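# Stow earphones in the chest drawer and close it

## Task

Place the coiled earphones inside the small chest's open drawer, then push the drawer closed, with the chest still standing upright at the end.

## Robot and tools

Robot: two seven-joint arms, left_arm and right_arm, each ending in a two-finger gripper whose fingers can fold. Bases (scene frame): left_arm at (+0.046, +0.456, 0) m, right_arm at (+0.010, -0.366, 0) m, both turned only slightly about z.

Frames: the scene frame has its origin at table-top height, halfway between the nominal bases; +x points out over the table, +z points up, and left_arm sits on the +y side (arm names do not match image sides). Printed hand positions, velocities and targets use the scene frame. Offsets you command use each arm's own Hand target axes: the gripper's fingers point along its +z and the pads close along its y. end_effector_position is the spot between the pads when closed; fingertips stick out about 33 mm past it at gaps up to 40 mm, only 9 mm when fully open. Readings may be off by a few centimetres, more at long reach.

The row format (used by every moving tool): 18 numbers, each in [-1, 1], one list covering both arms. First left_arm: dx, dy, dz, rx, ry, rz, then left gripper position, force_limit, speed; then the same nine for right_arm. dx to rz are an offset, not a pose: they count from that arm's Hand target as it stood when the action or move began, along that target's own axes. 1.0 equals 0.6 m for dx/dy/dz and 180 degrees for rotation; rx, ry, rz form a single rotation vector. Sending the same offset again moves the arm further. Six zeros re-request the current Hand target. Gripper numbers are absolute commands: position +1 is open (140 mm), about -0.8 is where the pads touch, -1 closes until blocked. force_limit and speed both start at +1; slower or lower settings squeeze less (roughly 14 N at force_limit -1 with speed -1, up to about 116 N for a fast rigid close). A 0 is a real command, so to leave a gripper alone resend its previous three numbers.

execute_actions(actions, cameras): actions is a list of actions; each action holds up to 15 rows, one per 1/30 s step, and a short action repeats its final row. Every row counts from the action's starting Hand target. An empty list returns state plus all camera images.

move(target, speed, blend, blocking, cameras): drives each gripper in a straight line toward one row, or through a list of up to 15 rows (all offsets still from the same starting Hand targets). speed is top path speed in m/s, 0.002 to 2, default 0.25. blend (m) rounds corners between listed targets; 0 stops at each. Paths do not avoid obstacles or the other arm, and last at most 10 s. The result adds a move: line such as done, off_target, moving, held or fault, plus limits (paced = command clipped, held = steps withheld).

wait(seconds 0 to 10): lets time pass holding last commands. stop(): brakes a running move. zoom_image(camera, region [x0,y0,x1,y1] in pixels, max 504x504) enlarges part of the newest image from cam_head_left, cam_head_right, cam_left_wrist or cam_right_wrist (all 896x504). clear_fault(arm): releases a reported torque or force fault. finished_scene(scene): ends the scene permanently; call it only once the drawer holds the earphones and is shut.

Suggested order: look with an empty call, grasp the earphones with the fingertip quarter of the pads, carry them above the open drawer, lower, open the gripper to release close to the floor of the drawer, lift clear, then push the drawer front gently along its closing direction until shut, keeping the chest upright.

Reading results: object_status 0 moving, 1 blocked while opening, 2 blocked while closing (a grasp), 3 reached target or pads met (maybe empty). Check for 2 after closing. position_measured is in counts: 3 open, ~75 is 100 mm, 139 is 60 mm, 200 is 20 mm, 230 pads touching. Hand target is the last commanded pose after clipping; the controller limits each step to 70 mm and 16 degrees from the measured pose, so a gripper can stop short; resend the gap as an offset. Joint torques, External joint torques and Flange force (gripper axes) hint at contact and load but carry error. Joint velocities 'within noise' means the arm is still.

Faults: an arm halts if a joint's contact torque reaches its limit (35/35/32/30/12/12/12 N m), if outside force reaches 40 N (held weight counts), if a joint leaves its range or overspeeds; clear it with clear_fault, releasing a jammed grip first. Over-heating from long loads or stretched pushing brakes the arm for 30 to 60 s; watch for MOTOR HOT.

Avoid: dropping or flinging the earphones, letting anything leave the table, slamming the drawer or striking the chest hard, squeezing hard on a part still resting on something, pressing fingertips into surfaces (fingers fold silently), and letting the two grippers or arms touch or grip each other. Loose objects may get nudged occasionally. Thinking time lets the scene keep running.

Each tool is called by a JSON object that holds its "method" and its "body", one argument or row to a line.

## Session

{"method": "execute_actions", "body": {
  "actions": []
}}

Scene clock: 0.00 s.
left_arm: end_effector_position=(+0.5053, +0.8619, +0.3690) position_measured=3 object_status=3 end_effector_quat_wxyz=(-0.521, +0.662, -0.390, -0.372) | right_arm: end_effector_position=(+0.6123, -0.3515, +0.2663) position_measured=3 object_status=3 end_effector_quat_wxyz=(+0.022, -0.556, +0.831, +0.000)
Joint positions: left_arm=[0.314 -0.026 -0.12 -2.264 1.513 1.796 -1.066] | right_arm=[0.002 0.102 -0.009 -1.828 0.027 1.968 0.393]
Joint velocities: within noise
Joint torques (N m): no reading
External joint torques (N m): no reading
Flange force (N): no reading
Hand target: left_arm +0.5053, +0.8619, +0.3690; -0.521, +0.662, -0.390, -0.372 | right_arm +0.6123, -0.3515, +0.2663; +0.022, -0.556, +0.831, +0.000
Tool commands: left_gripper/position=+1.0 left_gripper/force_limit=+1.0 left_gripper/speed=+1.0 right_gripper/position=+1.0 right_gripper/force_limit=+1.0 right_gripper/speed=+1.0

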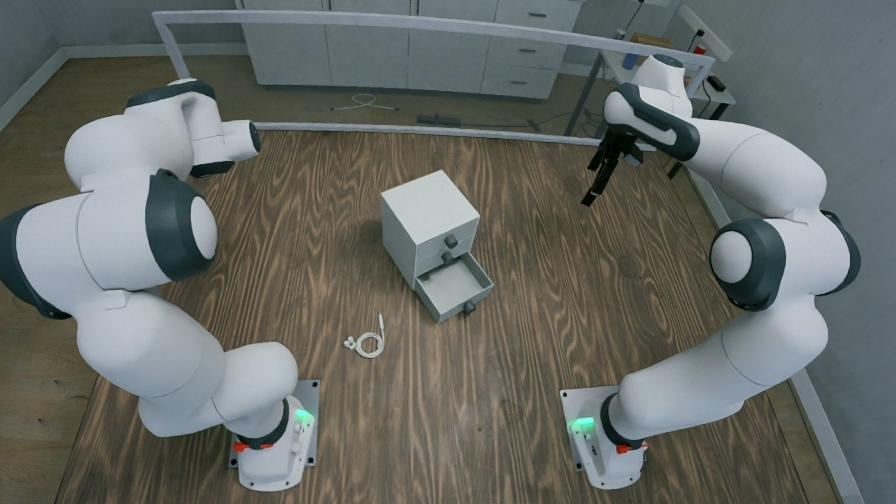

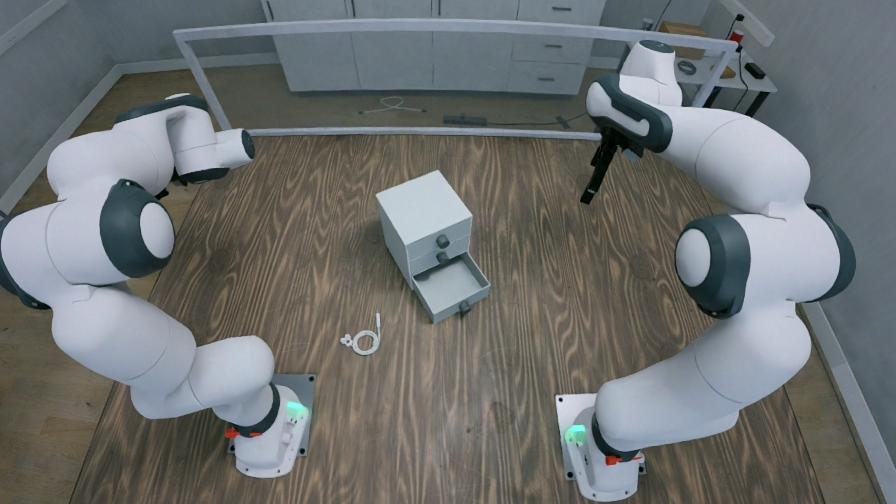

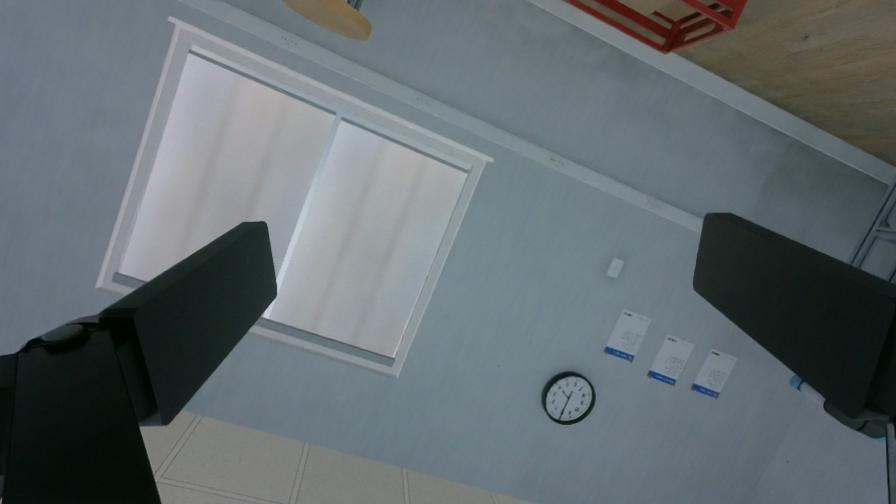

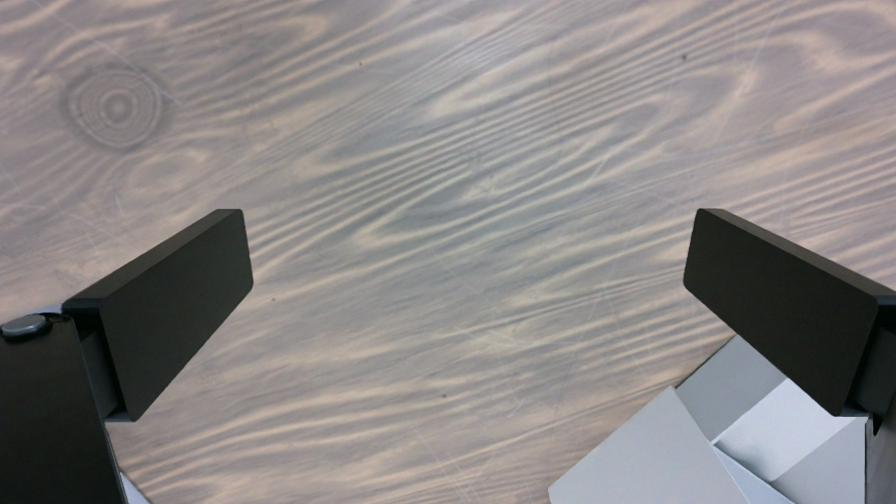

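{"method": "zoom_image", "body": {
  "camera": "cam_head_left",
  "region": [320, 160, 520, 370]
}}

{"method": "zoom_image", "body": {
  "camera": "cam_head_left",
  "region": [330, 300, 410, 370]
}}

Scaled by 2.400 from the camera's 896x504 image, which has a finer 1280x720 frame.

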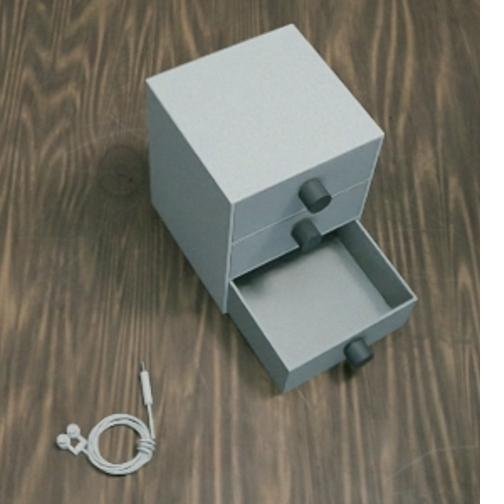

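Scaled by 6.300 from the camera's 896x504 image, which has a finer 1280x720 frame.

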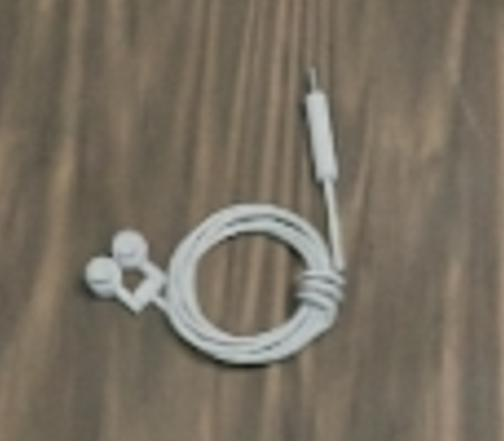

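{"method": "move", "body": {
  "target": [
    [0,0,0,0,0,0,1,1,1,-0.3352,0.5152,-0.1567,-0.005,0.005,-0.06,-0.4,-1,1],
    [0,0,0,0,0,0,1,1,1,-0.6467,0.9935,0.0267,-0.01,0.01,-0.1246,-0.4,-1,1]
  ],
  "blend": [0.08,0],
  "speed": 0.35,
  "cameras": ["cam_right_wrist","cam_head_left"]
}}

Scene clock: 56.93 s.
left_arm: end_effector_position=(+0.5053, +0.8619, +0.3690) position_measured=3 object_status=3 end_effector_quat_wxyz=(-0.521, +0.662, -0.390, -0.372) | right_arm: end_effector_position=(+0.2089, +0.2356, +0.2502) position_measured=179 object_status=3 end_effector_quat_wxyz=(-0.001, +0.710, -0.705, -0.002)
Joint positions: left_arm=[0.314 -0.026 -0.12 -2.264 1.513 1.796 -1.066] | right_arm=[0.653 0.294 0.657 -1.672 -0.186 1.907 1.362]
Joint velocities: left_arm=[within noise] | right_arm=[0.001 0 0.001 0 -0.001 0 0.005]
Joint torques (N m): left_arm=[-0.77 -30.69 -0.4 23.91 1.49 -1.09 0.04] | right_arm=[0.77 -34.41 5.03 26.01 0.69 2.03 0.3]
External joint torques (N m): left_arm=[-0.84 -0.4 -0.52 0.57 0.02 -0.05 0.11] | right_arm=[0.74 0.53 -0.89 1.84 -0.07 -0.43 0.3]
Flange force (N): left_arm=[-0.3 -1.4 -1.7] | right_arm=[-12.9 -3.3 -4.0]
Hand target: left_arm +0.5053, +0.8619, +0.3690; -0.521, +0.662, -0.390, -0.372 | right_arm +0.2092, +0.2345, +0.2498; +0.000, +0.708, -0.707, +0.000
Off the commanded pose: left_arm 0.000 m, 0 deg | right_arm 0.001 m, 0 deg.
move: done
Images, in order (width x height): cam_head_left 896x504, cam_right_wrist 896x504.

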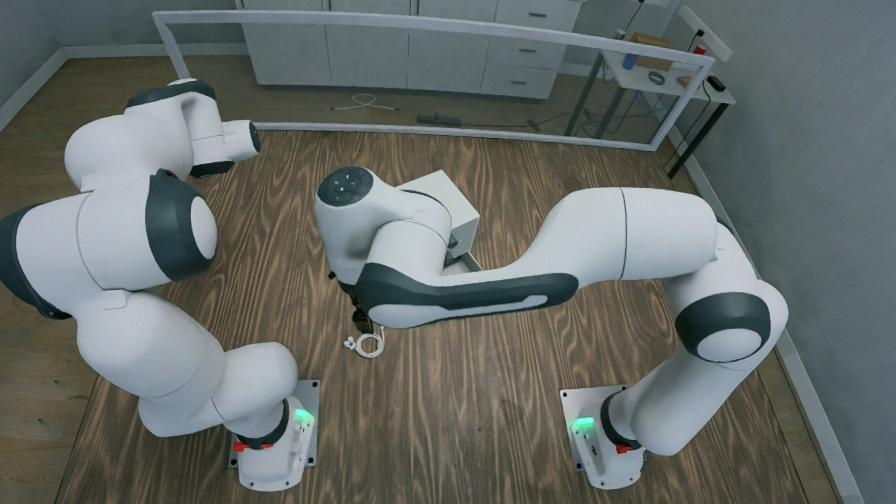

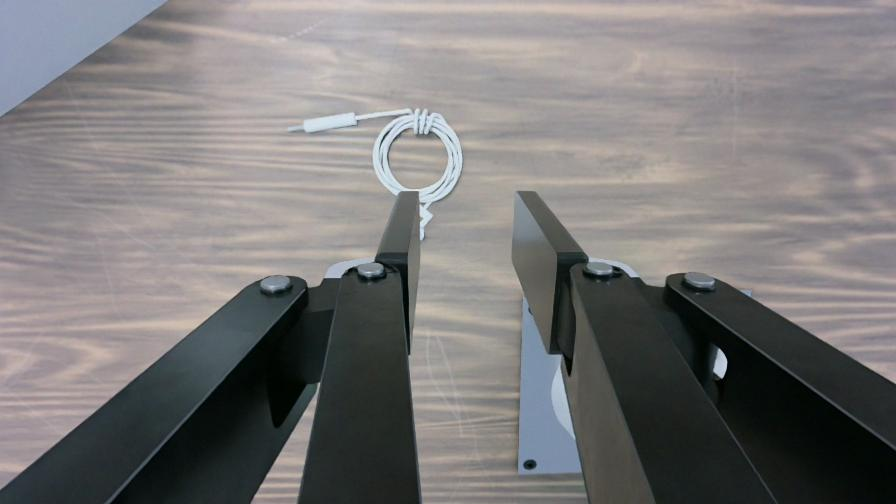

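{"method": "move", "body": {
  "target": [0,0,0,0,0,0,1,1,1,0.0067,-0.0047,0.283,0,0,0,-0.4,-1,1],
  "speed": 0.2,
  "cameras": ["cam_right_wrist"]
}}

Scene clock: 63.83 s.
left_arm: end_effector_position=(+0.5053, +0.8619, +0.3690) position_measured=3 object_status=3 end_effector_quat_wxyz=(-0.521, +0.662, -0.390, -0.372) | right_arm: end_effector_position=(+0.2111, +0.2283, +0.0785) position_measured=179 object_status=3 end_effector_quat_wxyz=(+0.004, +0.709, -0.705, +0.000)
Joint positions: left_arm=[0.314 -0.026 -0.12 -2.264 1.513 1.796 -1.066] | right_arm=[0.703 0.472 0.569 -1.884 -0.319 2.258 1.443]
Joint velocities: left_arm=[within noise] | right_arm=[0.001 -0.002 0 -0.001 0 0.004 0.006]
Joint torques (N m): left_arm=[-0.79 -30.81 -0.33 23.89 1.49 -1.08 0] | right_arm=[0.46 -39.46 7.15 23.12 0.51 2.59 0.4]
External joint torques (N m): left_arm=[-0.86 -0.44 -0.45 0.47 0.01 -0.03 0.07] | right_arm=[0.38 -0.28 -1.32 1.55 -0.11 0.16 0.4]
Flange force (N): left_arm=[-0.5 -0.9 -1.7] | right_arm=[-7.2 -1.7 0.7]
Hand target: left_arm +0.5053, +0.8619, +0.3690; -0.521, +0.662, -0.390, -0.372 | right_arm +0.2122, +0.2305, +0.0800; +0.000, +0.708, -0.707, +0.000
Off the commanded pose: left_arm 0.000 m, 0 deg | right_arm 0.003 m, 1 deg.
move: done
Images, in order (width x height): cam_right_wrist 896x504.

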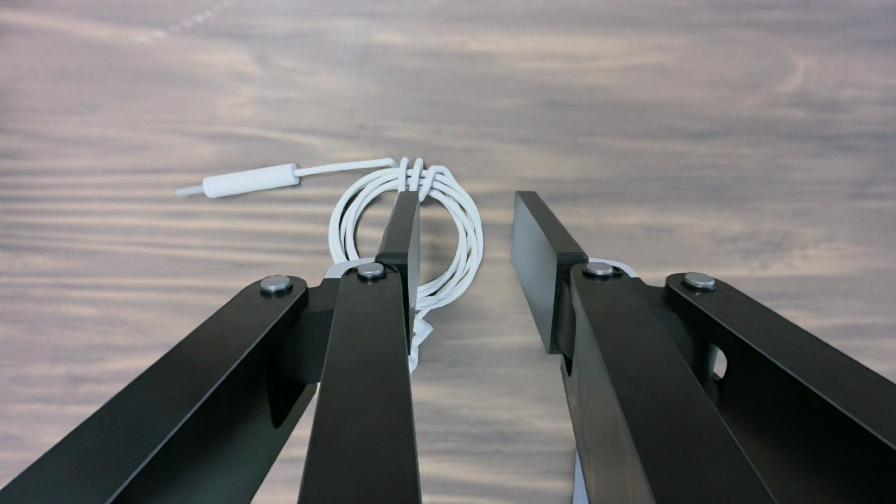

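{"method": "move", "body": {
  "target": [
    [0,0,0,0,0,0,1,1,1,-0.0253,0.0017,0.04,0,0,0,-0.4,-1,1],
    [0,0,0,0,0,0,1,1,1,-0.0253,0.0017,0.0753,0,0,0,-0.4,-1,1]
  ],
  "speed": [0.1,0.04],
  "cameras": ["cam_right_wrist"]
}}

Scene clock: 70.90 s.
left_arm: end_effector_position=(+0.5053, +0.8619, +0.3690) position_measured=3 object_status=3 end_effector_quat_wxyz=(-0.521, +0.662, -0.390, -0.372) | right_arm: end_effector_position=(+0.2109, +0.2444, +0.0349) position_measured=179 object_status=3 end_effector_quat_wxyz=(+0.002, +0.709, -0.706, +0.000)
Joint positions: left_arm=[0.314 -0.026 -0.12 -2.264 1.513 1.796 -1.066] | right_arm=[0.772 0.578 0.506 -1.834 -0.366 2.314 1.478]
Joint velocities: left_arm=[within noise] | right_arm=[0.001 0.001 -0.002 -0.001 0.001 0.004 0.002]
Joint torques (N m): left_arm=[-0.78 -30.81 -0.39 23.93 1.49 -1.06 -0.03] | right_arm=[0.39 -42.11 8.31 21.95 0.43 2.61 0.32]
External joint torques (N m): left_arm=[-0.86 -0.29 -0.52 0.38 0 -0.02 0.04] | right_arm=[0.27 0.3 -1 1.16 -0.16 0.17 0.32]
Flange force (N): left_arm=[-0.1 -0.9 -1.7] | right_arm=[-6.5 -1.4 2.0]
Hand target: left_arm +0.5053, +0.8619, +0.3690; -0.521, +0.662, -0.390, -0.372 | right_arm +0.2111, +0.2457, +0.0349; +0.000, +0.708, -0.707, +0.000
Off the commanded pose: left_arm 0.000 m, 0 deg | right_arm 0.001 m, 0 deg.
move: done
Images, in order (width x height): cam_right_wrist 896x504.

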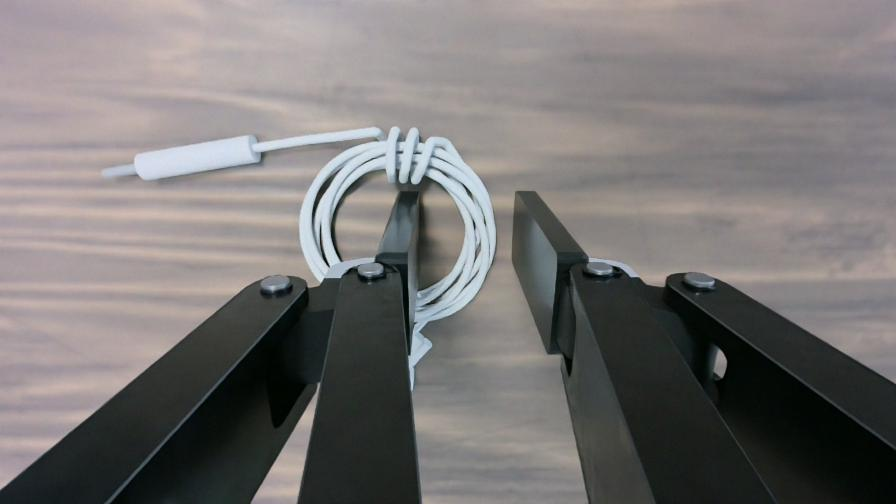

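{"method": "execute_actions", "body": {
  "actions": [
    [[0,0,0,0,0,0,1,1,1,0,0.0067,0.0013,0,0,0,-0.4,-1,1]],
    [[0,0,0,0,0,0,1,1,1,0,0,0,0,0,0,-1,-0.5,-1]],
    [[0,0,0,0,0,0,1,1,1,0,0,0,0,0,0,-1,-0.5,-1]],
    [[0,0,0,0,0,0,1,1,1,0,0,0,0,0,0,-1,-0.5,-1]]
  ],
  "cameras": ["cam_right_wrist"]
}}

Scene clock: 77.43 s.
left_arm: end_effector_position=(+0.5053, +0.8619, +0.3690) position_measured=3 object_status=3 end_effector_quat_wxyz=(-0.521, +0.662, -0.390, -0.372) | right_arm: end_effector_position=(+0.2072, +0.2446, +0.0336) position_measured=224 object_status=2 end_effector_quat_wxyz=(+0.002, +0.709, -0.706, +0.001)
Joint positions: left_arm=[0.314 -0.026 -0.12 -2.264 1.513 1.796 -1.066] | right_arm=[0.78 0.577 0.504 -1.839 -0.366 2.319 1.483]
Joint torques (N m): left_arm=[-0.77 -30.76 -0.35 23.88 1.5 -1.06 0.03] | right_arm=[0.9 -42.53 8.13 21.59 0.59 2.54 0.27]
External joint torques (N m): left_arm=[-0.86 -0.45 -0.47 0.5 0.02 -0.02 0.1] | right_arm=[0.71 -0.35 -1.12 0.96 0 0.11 0.27]
External joint torques at the end of the 1st action: left_arm=[-0.82 -0.52 -0.47 0.66 0.02 -0.05 0.08] | right_arm=[0.29 -0.9 -0.67 0.84 0 0.11 0.25]
External joint torques at the end of the 2nd action: left_arm=[-0.8 -0.52 -0.44 0.52 0.03 -0.07 0.05] | right_arm=[0.91 -0.31 -0.91 0.73 -0.03 0.08 0.25]
External joint torques at the end of the 3rd action: left_arm=[-0.82 -0.6 -0.47 0.67 0.02 -0.05 0.13] | right_arm=[0.62 -0.49 -1.08 0.83 -0.01 0.08 0.26]
Flange force (N): left_arm=[-0.5 -1.0 -1.6] | right_arm=[-4.8 -0.4 1.0]
Flange force at the end of the 1st action (N): left_arm=[-0.5 -1.4 -1.6] | right_arm=[-2.0 0.0 -0.6]
Flange force at the end of the 2nd action (N): left_arm=[-0.6 -0.9 -1.6] | right_arm=[-4.1 0.1 1.0]
Flange force at the end of the 3rd action (N): left_arm=[-0.8 -1.3 -1.7] | right_arm=[-3.7 -0.2 0.6]
Hand target: left_arm +0.5053, +0.8619, +0.3690; -0.521, +0.662, -0.390, -0.372 | right_arm +0.2071, +0.2457, +0.0341; +0.000, +0.708, -0.707, +0.000
Off the commanded pose: left_arm 0.000 m, 0 deg | right_arm 0.001 m, 0 deg.
Step readings (end_effector_position of left_arm | right_arm; steps 1 to 15: 1st action; 16 to 30: 2nd action; 31 to 45: 3rd action; 46 to 60: 4th action):
0: (+0.5053, +0.8619, +0.3690) | (+0.2109, +0.2446, +0.0350)
1: (+0.5053, +0.8619, +0.3690) | (+0.2109, +0.2446, +0.0349)
2: (+0.5053, +0.8619, +0.3690) | (+0.2104, +0.2445, +0.0347)
4: (+0.5053, +0.8619, +0.3690) | (+0.2087, +0.2442, +0.0339)
8: (+0.5053, +0.8619, +0.3690) | (+0.2065, +0.2443, +0.0334)
15: (+0.5053, +0.8619, +0.3690) | (+0.2069, +0.2444, +0.0334)
16: (+0.5053, +0.8619, +0.3690) | (+0.2070, +0.2444, +0.0334)
17: (+0.5053, +0.8619, +0.3690) | (+0.2070, +0.2444, +0.0334)
19: (+0.5053, +0.8619, +0.3690) | (+0.2071, +0.2444, +0.0334)
23: (+0.5053, +0.8619, +0.3690) | (+0.2071, +0.2445, +0.0334)
30: (+0.5053, +0.8619, +0.3690) | (+0.2071, +0.2445, +0.0335)
31: (+0.5053, +0.8619, +0.3690) | (+0.2071, +0.2445, +0.0335)
32: (+0.5053, +0.8619, +0.3690) | (+0.2071, +0.2445, +0.0335)
34: (+0.5053, +0.8619, +0.3690) | (+0.2071, +0.2445, +0.0335)
38: (+0.5053, +0.8619, +0.3690) | (+0.2071, +0.2445, +0.0335)
45: (+0.5053, +0.8619, +0.3690) | (+0.2071, +0.2446, +0.0336)
46: (+0.5053, +0.8619, +0.3690) | (+0.2071, +0.2446, +0.0336)
47: (+0.5053, +0.8619, +0.3690) | (+0.2071, +0.2446, +0.0336)
49: (+0.5053, +0.8619, +0.3690) | (+0.2072, +0.2446, +0.0336)
53: (+0.5053, +0.8619, +0.3690) | (+0.2072, +0.2446, +0.0336)
60: (+0.5053, +0.8619, +0.3690) | (+0.2072, +0.2446, +0.0336)
Images, in order (width x height): cam_right_wrist 896x504.

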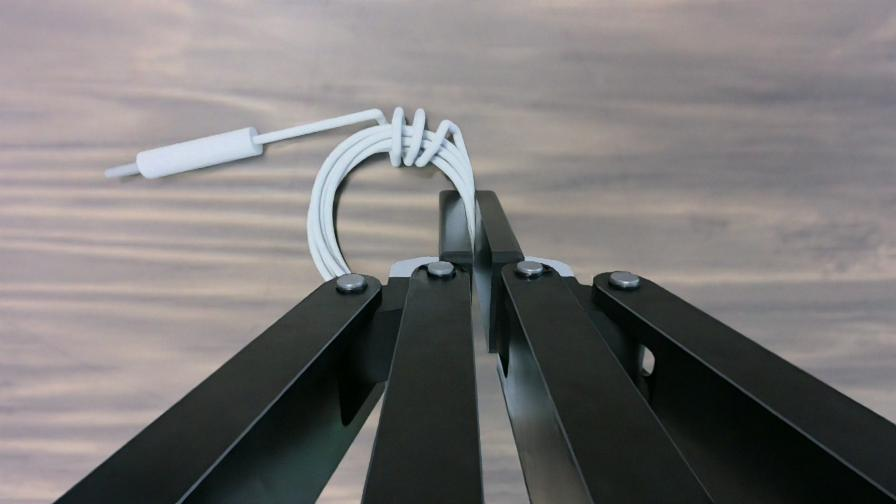

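{"method": "move", "body": {
  "target": [
    [0,0,0,0,0,0,1,1,1,0,0,-0.03,0,0,0,-1,-0.5,-1],
    [0,0,0,0,0,0,1,1,1,0.05,-0.03,-0.45,0,0,0.05,-1,-0.5,-1],
    [0,0,0,0,0,0,1,1,1,0.355,-0.2667,-0.61,0,0,0.3056,-1,-0.5,-1]
  ],
  "speed": [0.04,0.2,0.2],
  "blend": [0.005,0.05,0],
  "cameras": ["cam_right_wrist","cam_head_left","cam_head_right"]
}}

Scene clock: 89.20 s.
left_arm: end_effector_position=(+0.5053, +0.8619, +0.3690) position_measured=3 object_status=3 end_effector_quat_wxyz=(-0.521, +0.662, -0.390, -0.372) | right_arm: end_effector_position=(+0.3687, +0.0328, +0.3996) position_measured=227 object_status=2 end_effector_quat_wxyz=(+0.002, -0.305, +0.952, -0.001)
Joint positions: left_arm=[0.314 -0.026 -0.12 -2.264 1.513 1.796 -1.066] | right_arm=[0.435 -0.076 0.368 -1.689 0.023 1.622 1.771]
Joint velocities: left_arm=[within noise] | right_arm=[0 0 -0.001 0.001 0 -0.001 0.005]
Joint torques (N m): left_arm=[-0.83 -30.69 -0.4 23.95 1.51 -1.08 -0.01] | right_arm=[0.41 -26.79 -1.08 26.04 1.13 2.04 0.26]
External joint torques (N m): left_arm=[-0.84 -0.35 -0.45 0.62 0.03 -0.04 0.06] | right_arm=[0.42 0.11 -0.12 1.86 0.31 -0.41 0.27]
Flange force (N): left_arm=[-0.1 -1.5 -1.5] | right_arm=[-7.1 2.3 -7.0]
Hand target: left_arm +0.5053, +0.8619, +0.3690; -0.521, +0.662, -0.390, -0.372 | right_arm +0.3672, +0.0328, +0.4001; +0.000, -0.301, +0.954, +0.000
Off the commanded pose: left_arm 0.000 m, 0 deg | right_arm 0.002 m, 1 deg.
move: done
Images, in order (width x height): cam_head_left 896x504, cam_head_right 896x504, cam_right_wrist 896x504.

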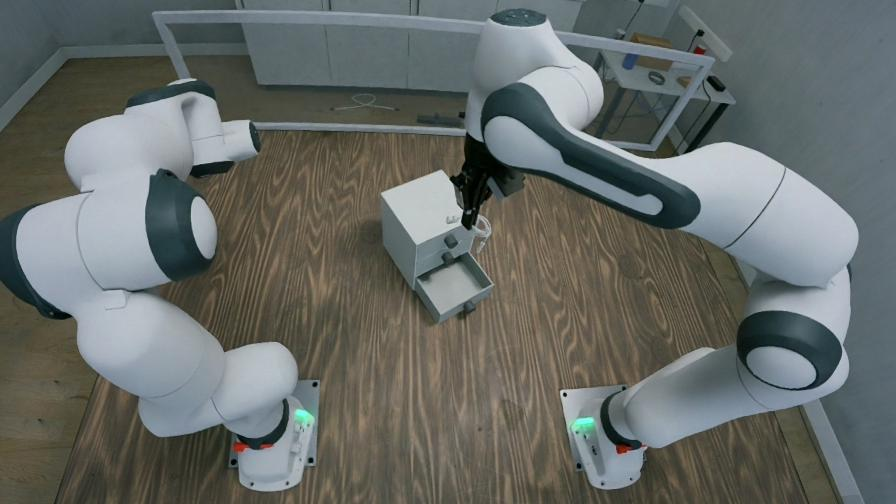

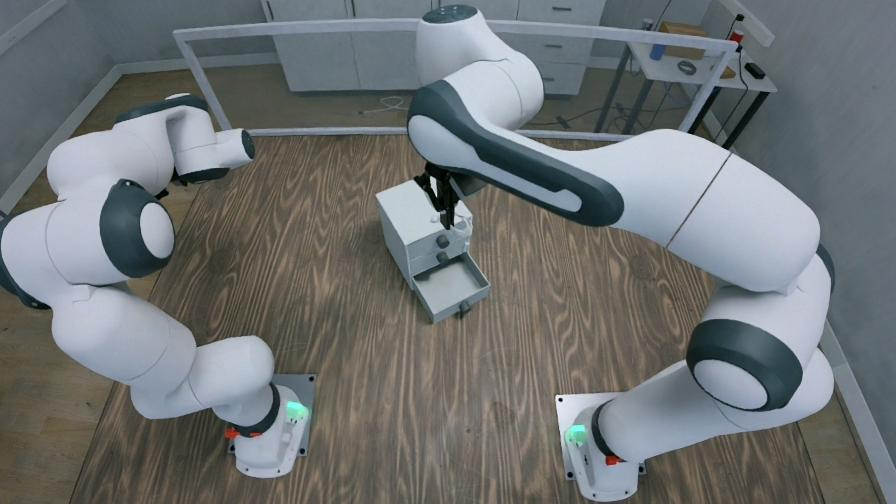

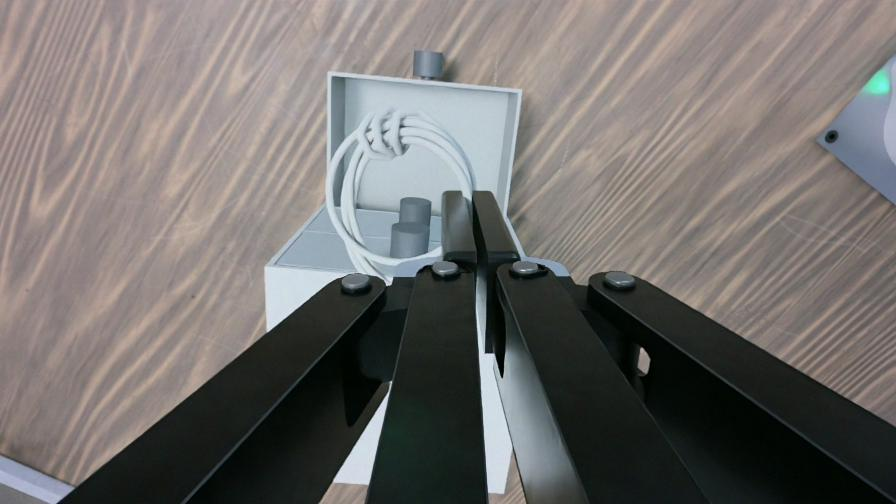

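{"method": "zoom_image", "body": {
  "camera": "cam_head_left",
  "region": [400, 160, 530, 330]
}}

{"method": "zoom_image", "body": {
  "camera": "cam_head_right",
  "region": [400, 160, 530, 330]
}}

Scaled by 2.965 from the camera's 896x504 image, which has a finer 1280x720 frame.

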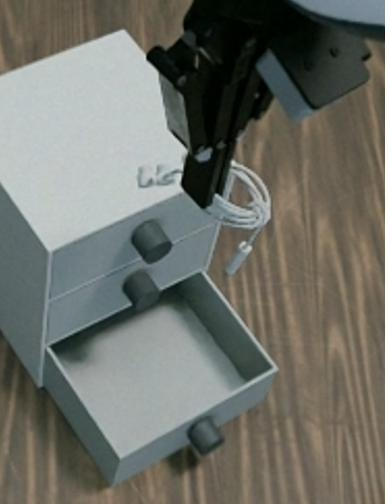

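Scaled by 2.965 from the camera's 896x504 image, which has a finer 1280x720 frame.

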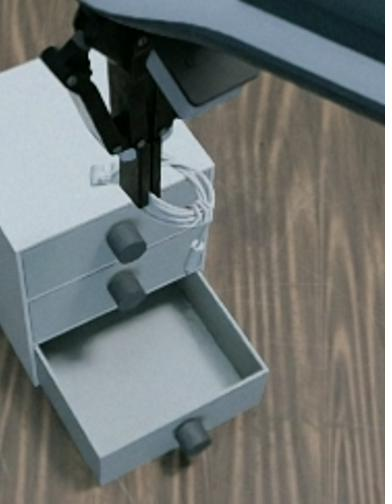

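{"method": "move", "body": {
  "target": [
    [0,0,0,0,0,0,1,1,1,0.041,0.004,0,0,-0.083,0.028,-1,-0.5,-1],
    [0,0,0,0,0,0,1,1,1,0.041,0.004,0.25,0,-0.083,0.028,-1,-0.5,-1]
  ],
  "speed": [0.15,0.12],
  "cameras": ["cam_right_wrist","cam_head_left","cam_head_right"]
}}

{"method": "zoom_image", "body": {
  "camera": "cam_head_left",
  "region": [400, 200, 530, 330]
}}

{"method": "zoom_image", "body": {
  "camera": "cam_head_right",
  "region": [400, 200, 530, 330]
}}

Scene clock: 110.00 s.
left_arm: end_effector_position=(+0.5053, +0.8619, +0.3690) position_measured=3 object_status=3 end_effector_quat_wxyz=(-0.521, +0.662, -0.390, -0.372) | right_arm: end_effector_position=(+0.3446, +0.0201, +0.2502) position_measured=227 object_status=2 end_effector_quat_wxyz=(+0.123, -0.260, +0.957, +0.038)
Joint positions: left_arm=[0.314 -0.026 -0.12 -2.264 1.513 1.796 -1.066] | right_arm=[0.434 -0.364 0.419 -2.428 0.097 2.339 1.848]
Joint velocities: left_arm=[within noise] | right_arm=[-0.001 0 0.001 0.001 0.001 0.004 0.001]
Joint torques (N m): left_arm=[-0.75 -30.72 -0.29 23.91 1.51 -1.07 0.07] | right_arm=[-0.1 -16.56 -4.01 25.53 0.71 3.2 0.18]
External joint torques (N m): left_arm=[-0.84 -0.42 -0.43 0.58 0.04 -0.03 0.14] | right_arm=[-0.09 0.57 0.45 1.15 -0.02 0.19 0.19]
Flange force (N): left_arm=[-0.5 -1.4 -1.5] | right_arm=[-5.3 3.0 0.9]
Hand target: left_arm +0.5053, +0.8619, +0.3690; -0.521, +0.662, -0.390, -0.372 | right_arm +0.3458, +0.0207, +0.2501; +0.124, -0.257, +0.958, +0.039
Off the commanded pose: left_arm 0.000 m, 0 deg | right_arm 0.001 m, 0 deg.
move: done
Images, in order (width x height): cam_head_left 896x504, cam_head_right 896x504, cam_right_wrist 896x504.

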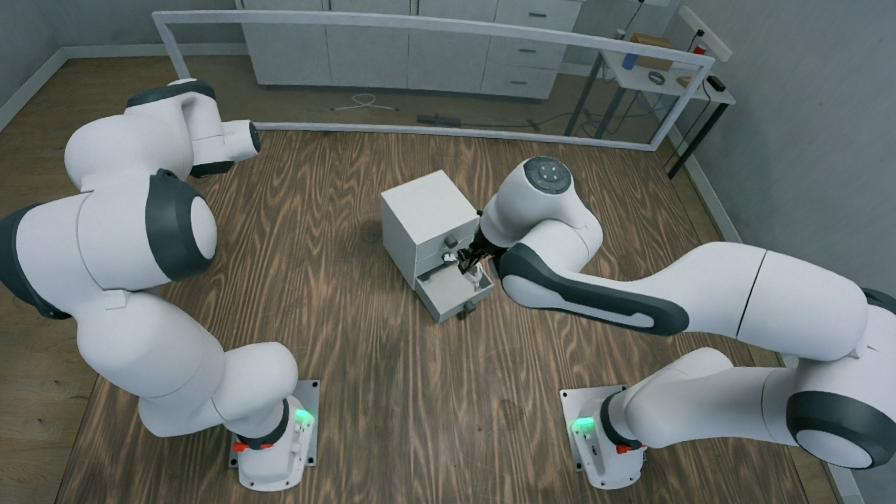

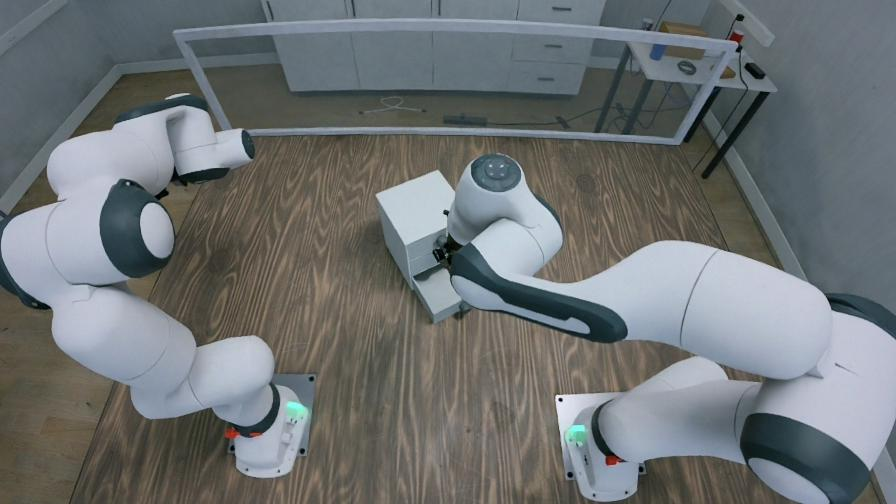

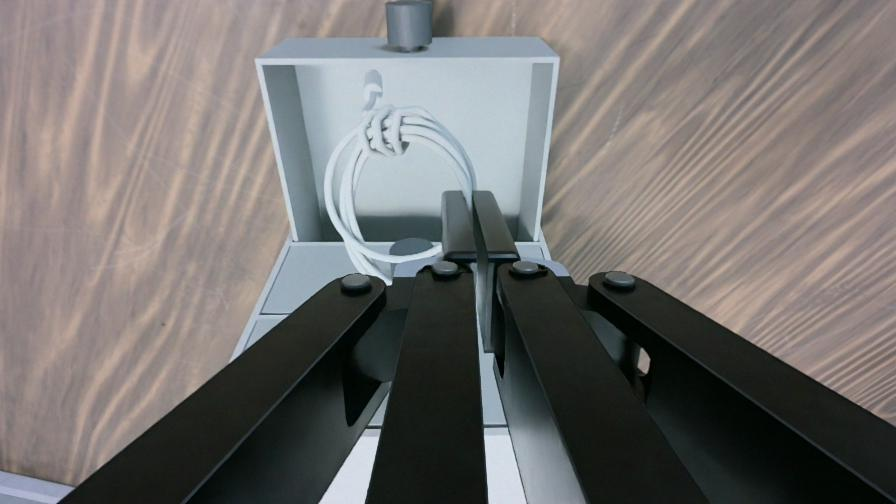

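Scaled by 3.877 from the camera's 896x504 image, which has a finer 1280x720 frame.

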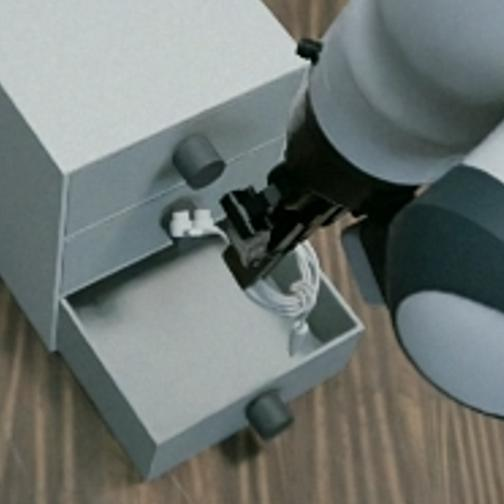

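Scaled by 3.877 from the camera's 896x504 image, which has a finer 1280x720 frame.

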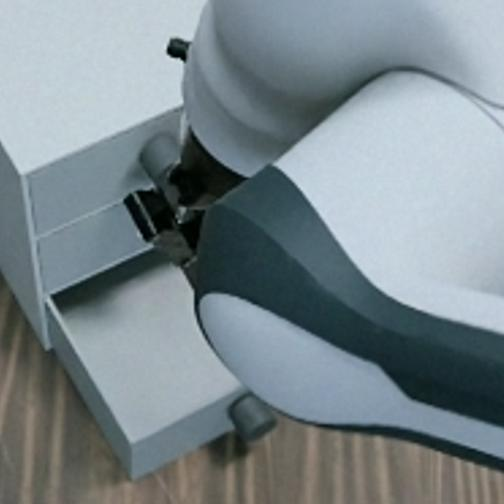

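{"method": "move", "body": {
  "target": [
    [0,0,0,0,0,0,1,1,1,0.0065,0.0167,-0.0017,0,0,0,-1,-0.5,-1],
    [0,0,0,0,0,0,1,1,1,0.0453,0.0167,0.1432,0,0,0,-1,-0.5,-1]
  ],
  "speed": [0.08,0.06],
  "cameras": ["cam_right_wrist","cam_head_left","cam_head_right"]
}}

{"method": "zoom_image", "body": {
  "camera": "cam_head_left",
  "region": [400, 200, 530, 330]
}}

{"method": "zoom_image", "body": {
  "camera": "cam_head_right",
  "region": [400, 200, 530, 330]
}}

Scene clock: 125.63 s.
left_arm: end_effector_position=(+0.5053, +0.8619, +0.3690) position_measured=3 object_status=3 end_effector_quat_wxyz=(-0.521, +0.662, -0.390, -0.372) | right_arm: end_effector_position=(+0.3355, +0.0278, +0.1600) position_measured=227 object_status=2 end_effector_quat_wxyz=(+0.122, -0.259, +0.957, +0.039)
Joint positions: left_arm=[0.314 -0.026 -0.12 -2.264 1.513 1.796 -1.066] | right_arm=[0.381 -0.229 0.521 -2.551 0.049 2.593 1.928]
Joint velocities: left_arm=[within noise] | right_arm=[-0.001 0 0 -0.001 0.001 0.003 0.004]
Joint torques (N m): left_arm=[-0.77 -30.74 -0.33 23.87 1.48 -1.08 -0.01] | right_arm=[-0.07 -18.14 -2.61 23.56 0.35 3 0.08]
External joint torques (N m): left_arm=[-0.84 -0.43 -0.44 0.51 0.01 -0.05 0.06] | right_arm=[-0.11 0.4 0.6 1.34 -0.32 0.03 0.09]
Flange force (N): left_arm=[-0.4 -1.0 -1.6] | right_arm=[-5.8 3.8 2.3]
Hand target: left_arm +0.5053, +0.8619, +0.3690; -0.521, +0.662, -0.390, -0.372 | right_arm +0.3367, +0.0282, +0.1602; +0.124, -0.257, +0.958, +0.039
Off the commanded pose: left_arm 0.000 m, 0 deg | right_arm 0.001 m, 0 deg.
move: done
Images, in order (width x height): cam_head_left 896x504, cam_head_right 896x504, cam_right_wrist 896x504.

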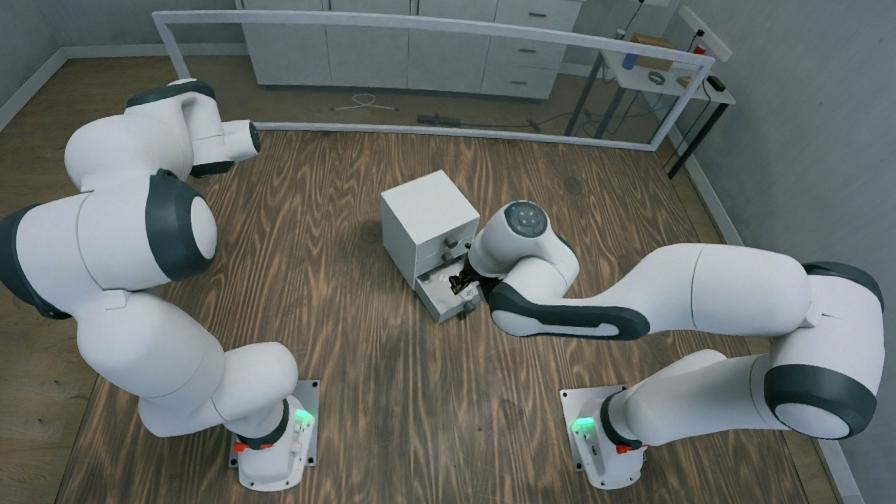

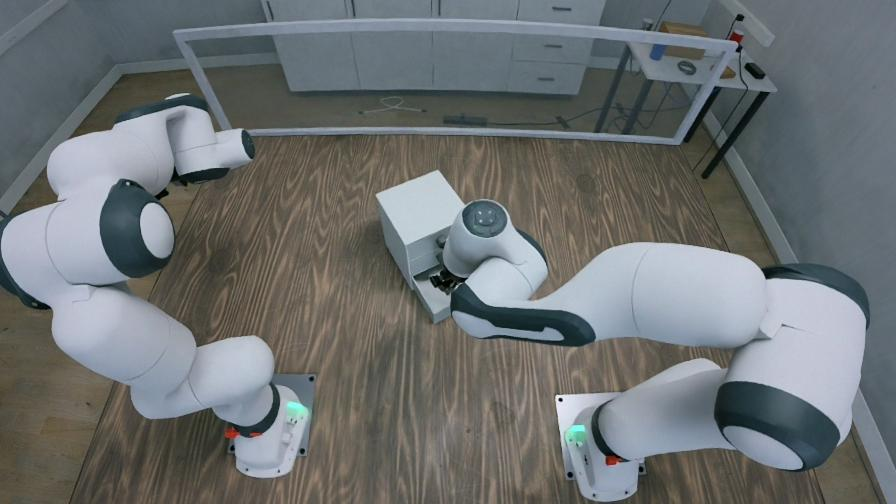

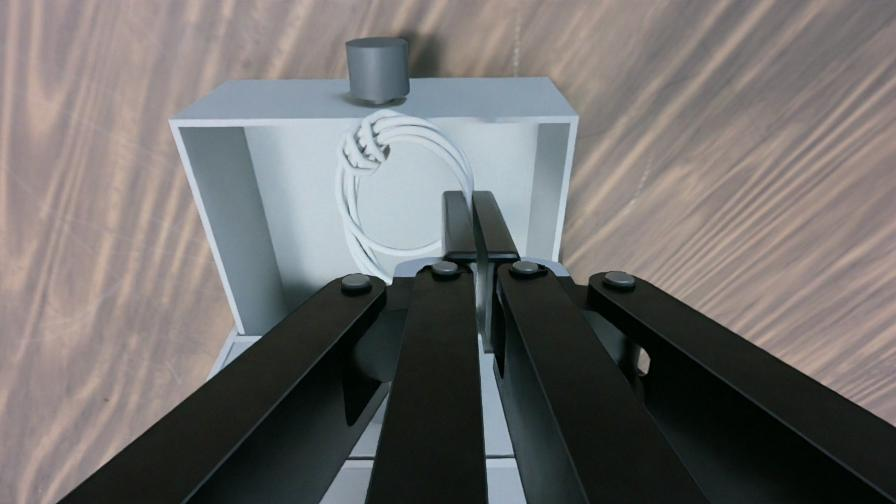

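Scaled by 3.877 from the camera's 896x504 image, which has a finer 1280x720 frame.

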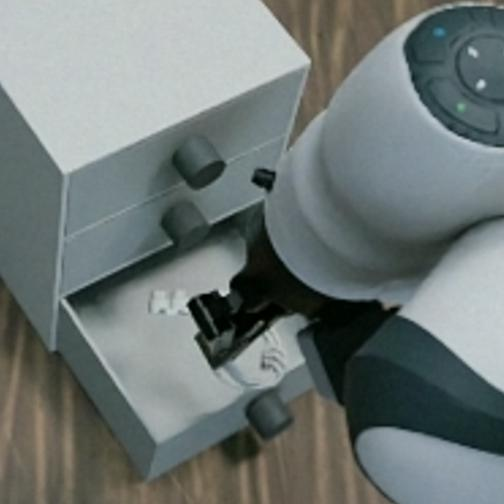

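Scaled by 3.877 from the camera's 896x504 image, which has a finer 1280x720 frame.

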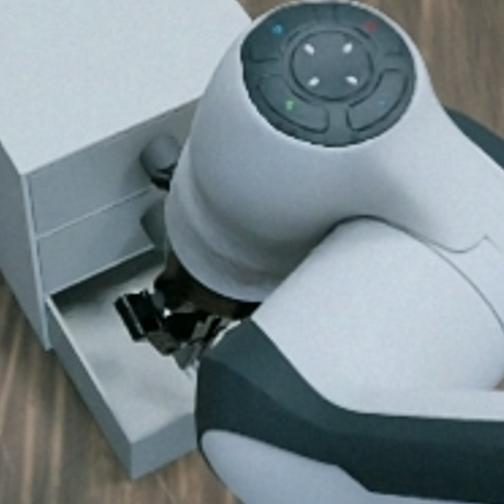

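{"method": "move", "body": {
  "target": [
    [0,0,0,0,0,0,1,1,1,-0.029,0,0.0078,0,0,0,-1,-0.5,-1],
    [0,0,0,0,0,0,1,1,1,-0.0095,0,0.0803,0,0,0,-1,-0.5,-1]
  ],
  "speed": [0.06,0.05],
  "cameras": ["cam_right_wrist","cam_head_left"]
}}

{"method": "zoom_image", "body": {
  "camera": "cam_head_left",
  "region": [400, 200, 530, 330]
}}

Scene clock: 139.87 s.
left_arm: end_effector_position=(+0.5053, +0.8619, +0.3690) position_measured=3 object_status=3 end_effector_quat_wxyz=(-0.521, +0.662, -0.390, -0.372) | right_arm: end_effector_position=(+0.3513, +0.0371, +0.1152) position_measured=227 object_status=2 end_effector_quat_wxyz=(+0.123, -0.259, +0.957, +0.039)
Joint positions: left_arm=[0.314 -0.026 -0.12 -2.264 1.513 1.796 -1.066] | right_arm=[0.31 -0.07 0.566 -2.533 -0.111 2.716 2.038]
Joint velocities: left_arm=[within noise] | right_arm=[0.001 0.001 0.001 0 0.001 0 0.005]
Joint torques (N m): left_arm=[-0.77 -30.8 -0.34 23.92 1.51 -1.07 0] | right_arm=[-0.05 -20.86 -0.78 21.93 0.34 3.02 0.33]
External joint torques (N m): left_arm=[-0.79 -0.5 -0.4 0.54 0.03 -0.04 0.07] | right_arm=[0 0.65 0.37 1.07 -0.32 0.05 0.34]
Flange force (N): left_arm=[-0.6 -1.0 -1.5] | right_arm=[-5.4 4.4 5.2]
Hand target: left_arm +0.5053, +0.8619, +0.3690; -0.521, +0.662, -0.390, -0.372 | right_arm +0.3520, +0.0376, +0.1151; +0.124, -0.257, +0.958, +0.039
Off the commanded pose: left_arm 0.000 m, 0 deg | right_arm 0.001 m, 0 deg.
move: done
Images, in order (width x height): cam_head_left 896x504, cam_right_wrist 896x504.

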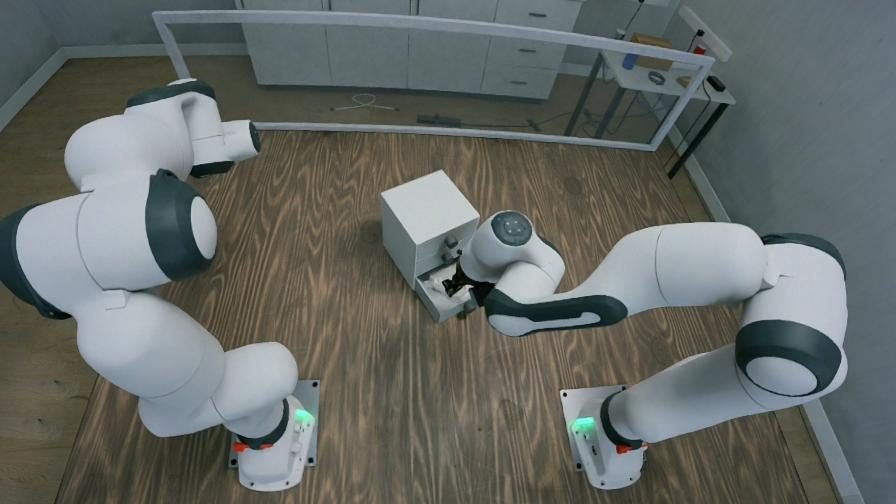

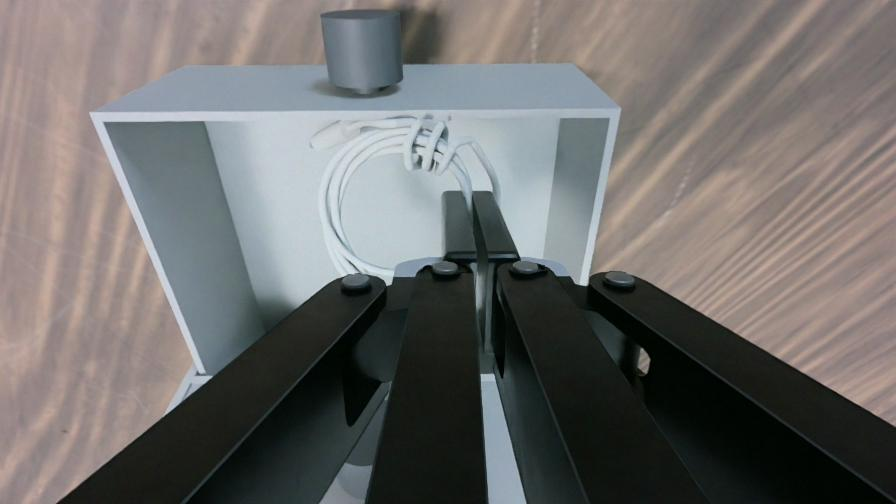

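Scaled by 3.877 from the camera's 896x504 image, which has a finer 1280x720 frame.

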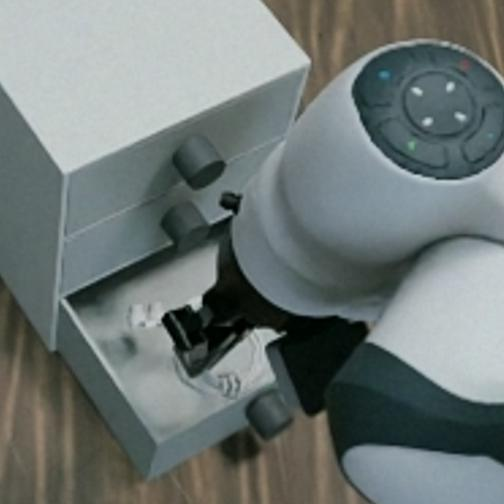

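{"method": "move", "body": {
  "target": [0,0,0,0,0,0,1,1,1,0.0049,0,0.0505,0,0,0,-1,-0.5,-1],
  "speed": 0.04,
  "cameras": ["cam_right_wrist","cam_head_left"]
}}

{"method": "zoom_image", "body": {
  "camera": "cam_head_left",
  "region": [400, 200, 530, 330]
}}

Scene clock: 147.10 s.
left_arm: end_effector_position=(+0.5053, +0.8619, +0.3690) position_measured=3 object_status=3 end_effector_quat_wxyz=(-0.521, +0.662, -0.390, -0.372) | right_arm: end_effector_position=(+0.3551, +0.0389, +0.0844) position_measured=227 object_status=2 end_effector_quat_wxyz=(+0.122, -0.258, +0.958, +0.038)
Joint positions: left_arm=[0.314 -0.026 -0.12 -2.264 1.513 1.796 -1.066] | right_arm=[0.295 0.029 0.557 -2.528 -0.266 2.786 2.153]
Joint velocities: left_arm=[within noise] | right_arm=[0.003 0 0.001 -0.001 0 -0.001 0.006]
Joint torques (N m): left_arm=[-0.73 -30.79 -0.4 23.93 1.5 -1.07 -0.01] | right_arm=[0.36 -22.79 -0.18 21.11 0.32 3.05 0.14]
External joint torques (N m): left_arm=[-0.67 -0.41 -0.39 0.48 0.02 -0.05 0.06] | right_arm=[0.37 0.74 -0.64 1.4 -0.35 0.11 0.15]
Flange force (N): left_arm=[-0.4 -1.0 -1.4] | right_arm=[-6.2 3.9 7.1]
Hand target: left_arm +0.5053, +0.8619, +0.3690; -0.521, +0.662, -0.390, -0.372 | right_arm +0.3561, +0.0404, +0.0851; +0.124, -0.257, +0.958, +0.039
Off the commanded pose: left_arm 0.000 m, 0 deg | right_arm 0.002 m, 0 deg.
move: done
Images, in order (width x height): cam_head_left 896x504, cam_right_wrist 896x504.

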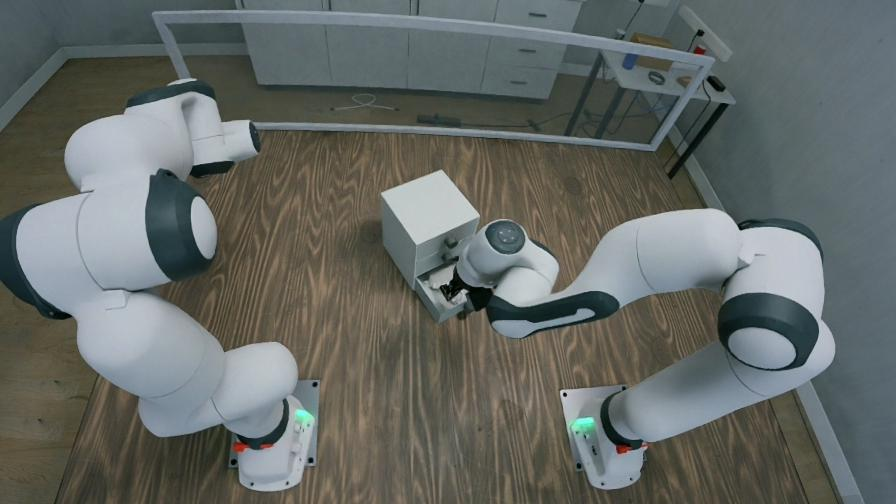

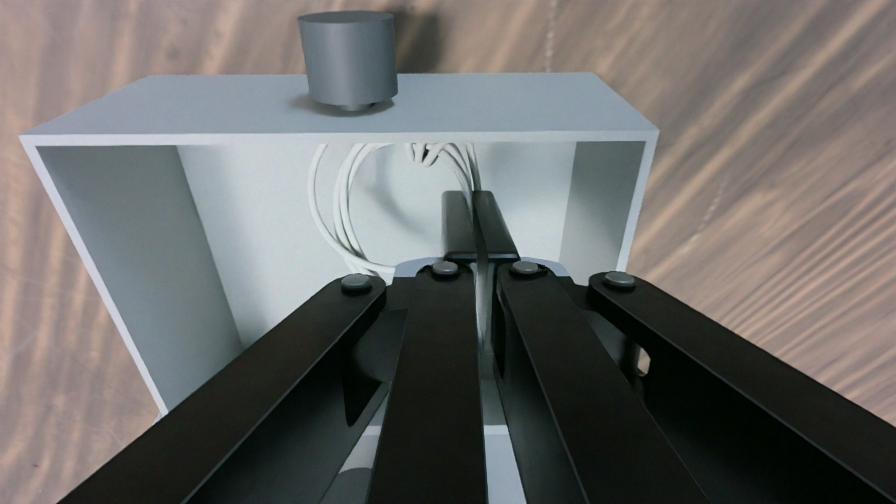

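Scaled by 3.877 from the camera's 896x504 image, which has a finer 1280x720 frame.

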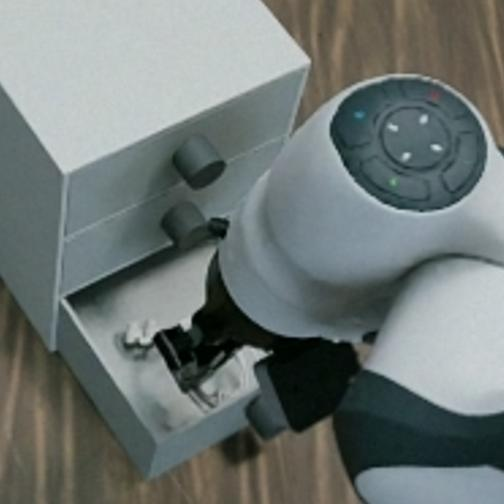

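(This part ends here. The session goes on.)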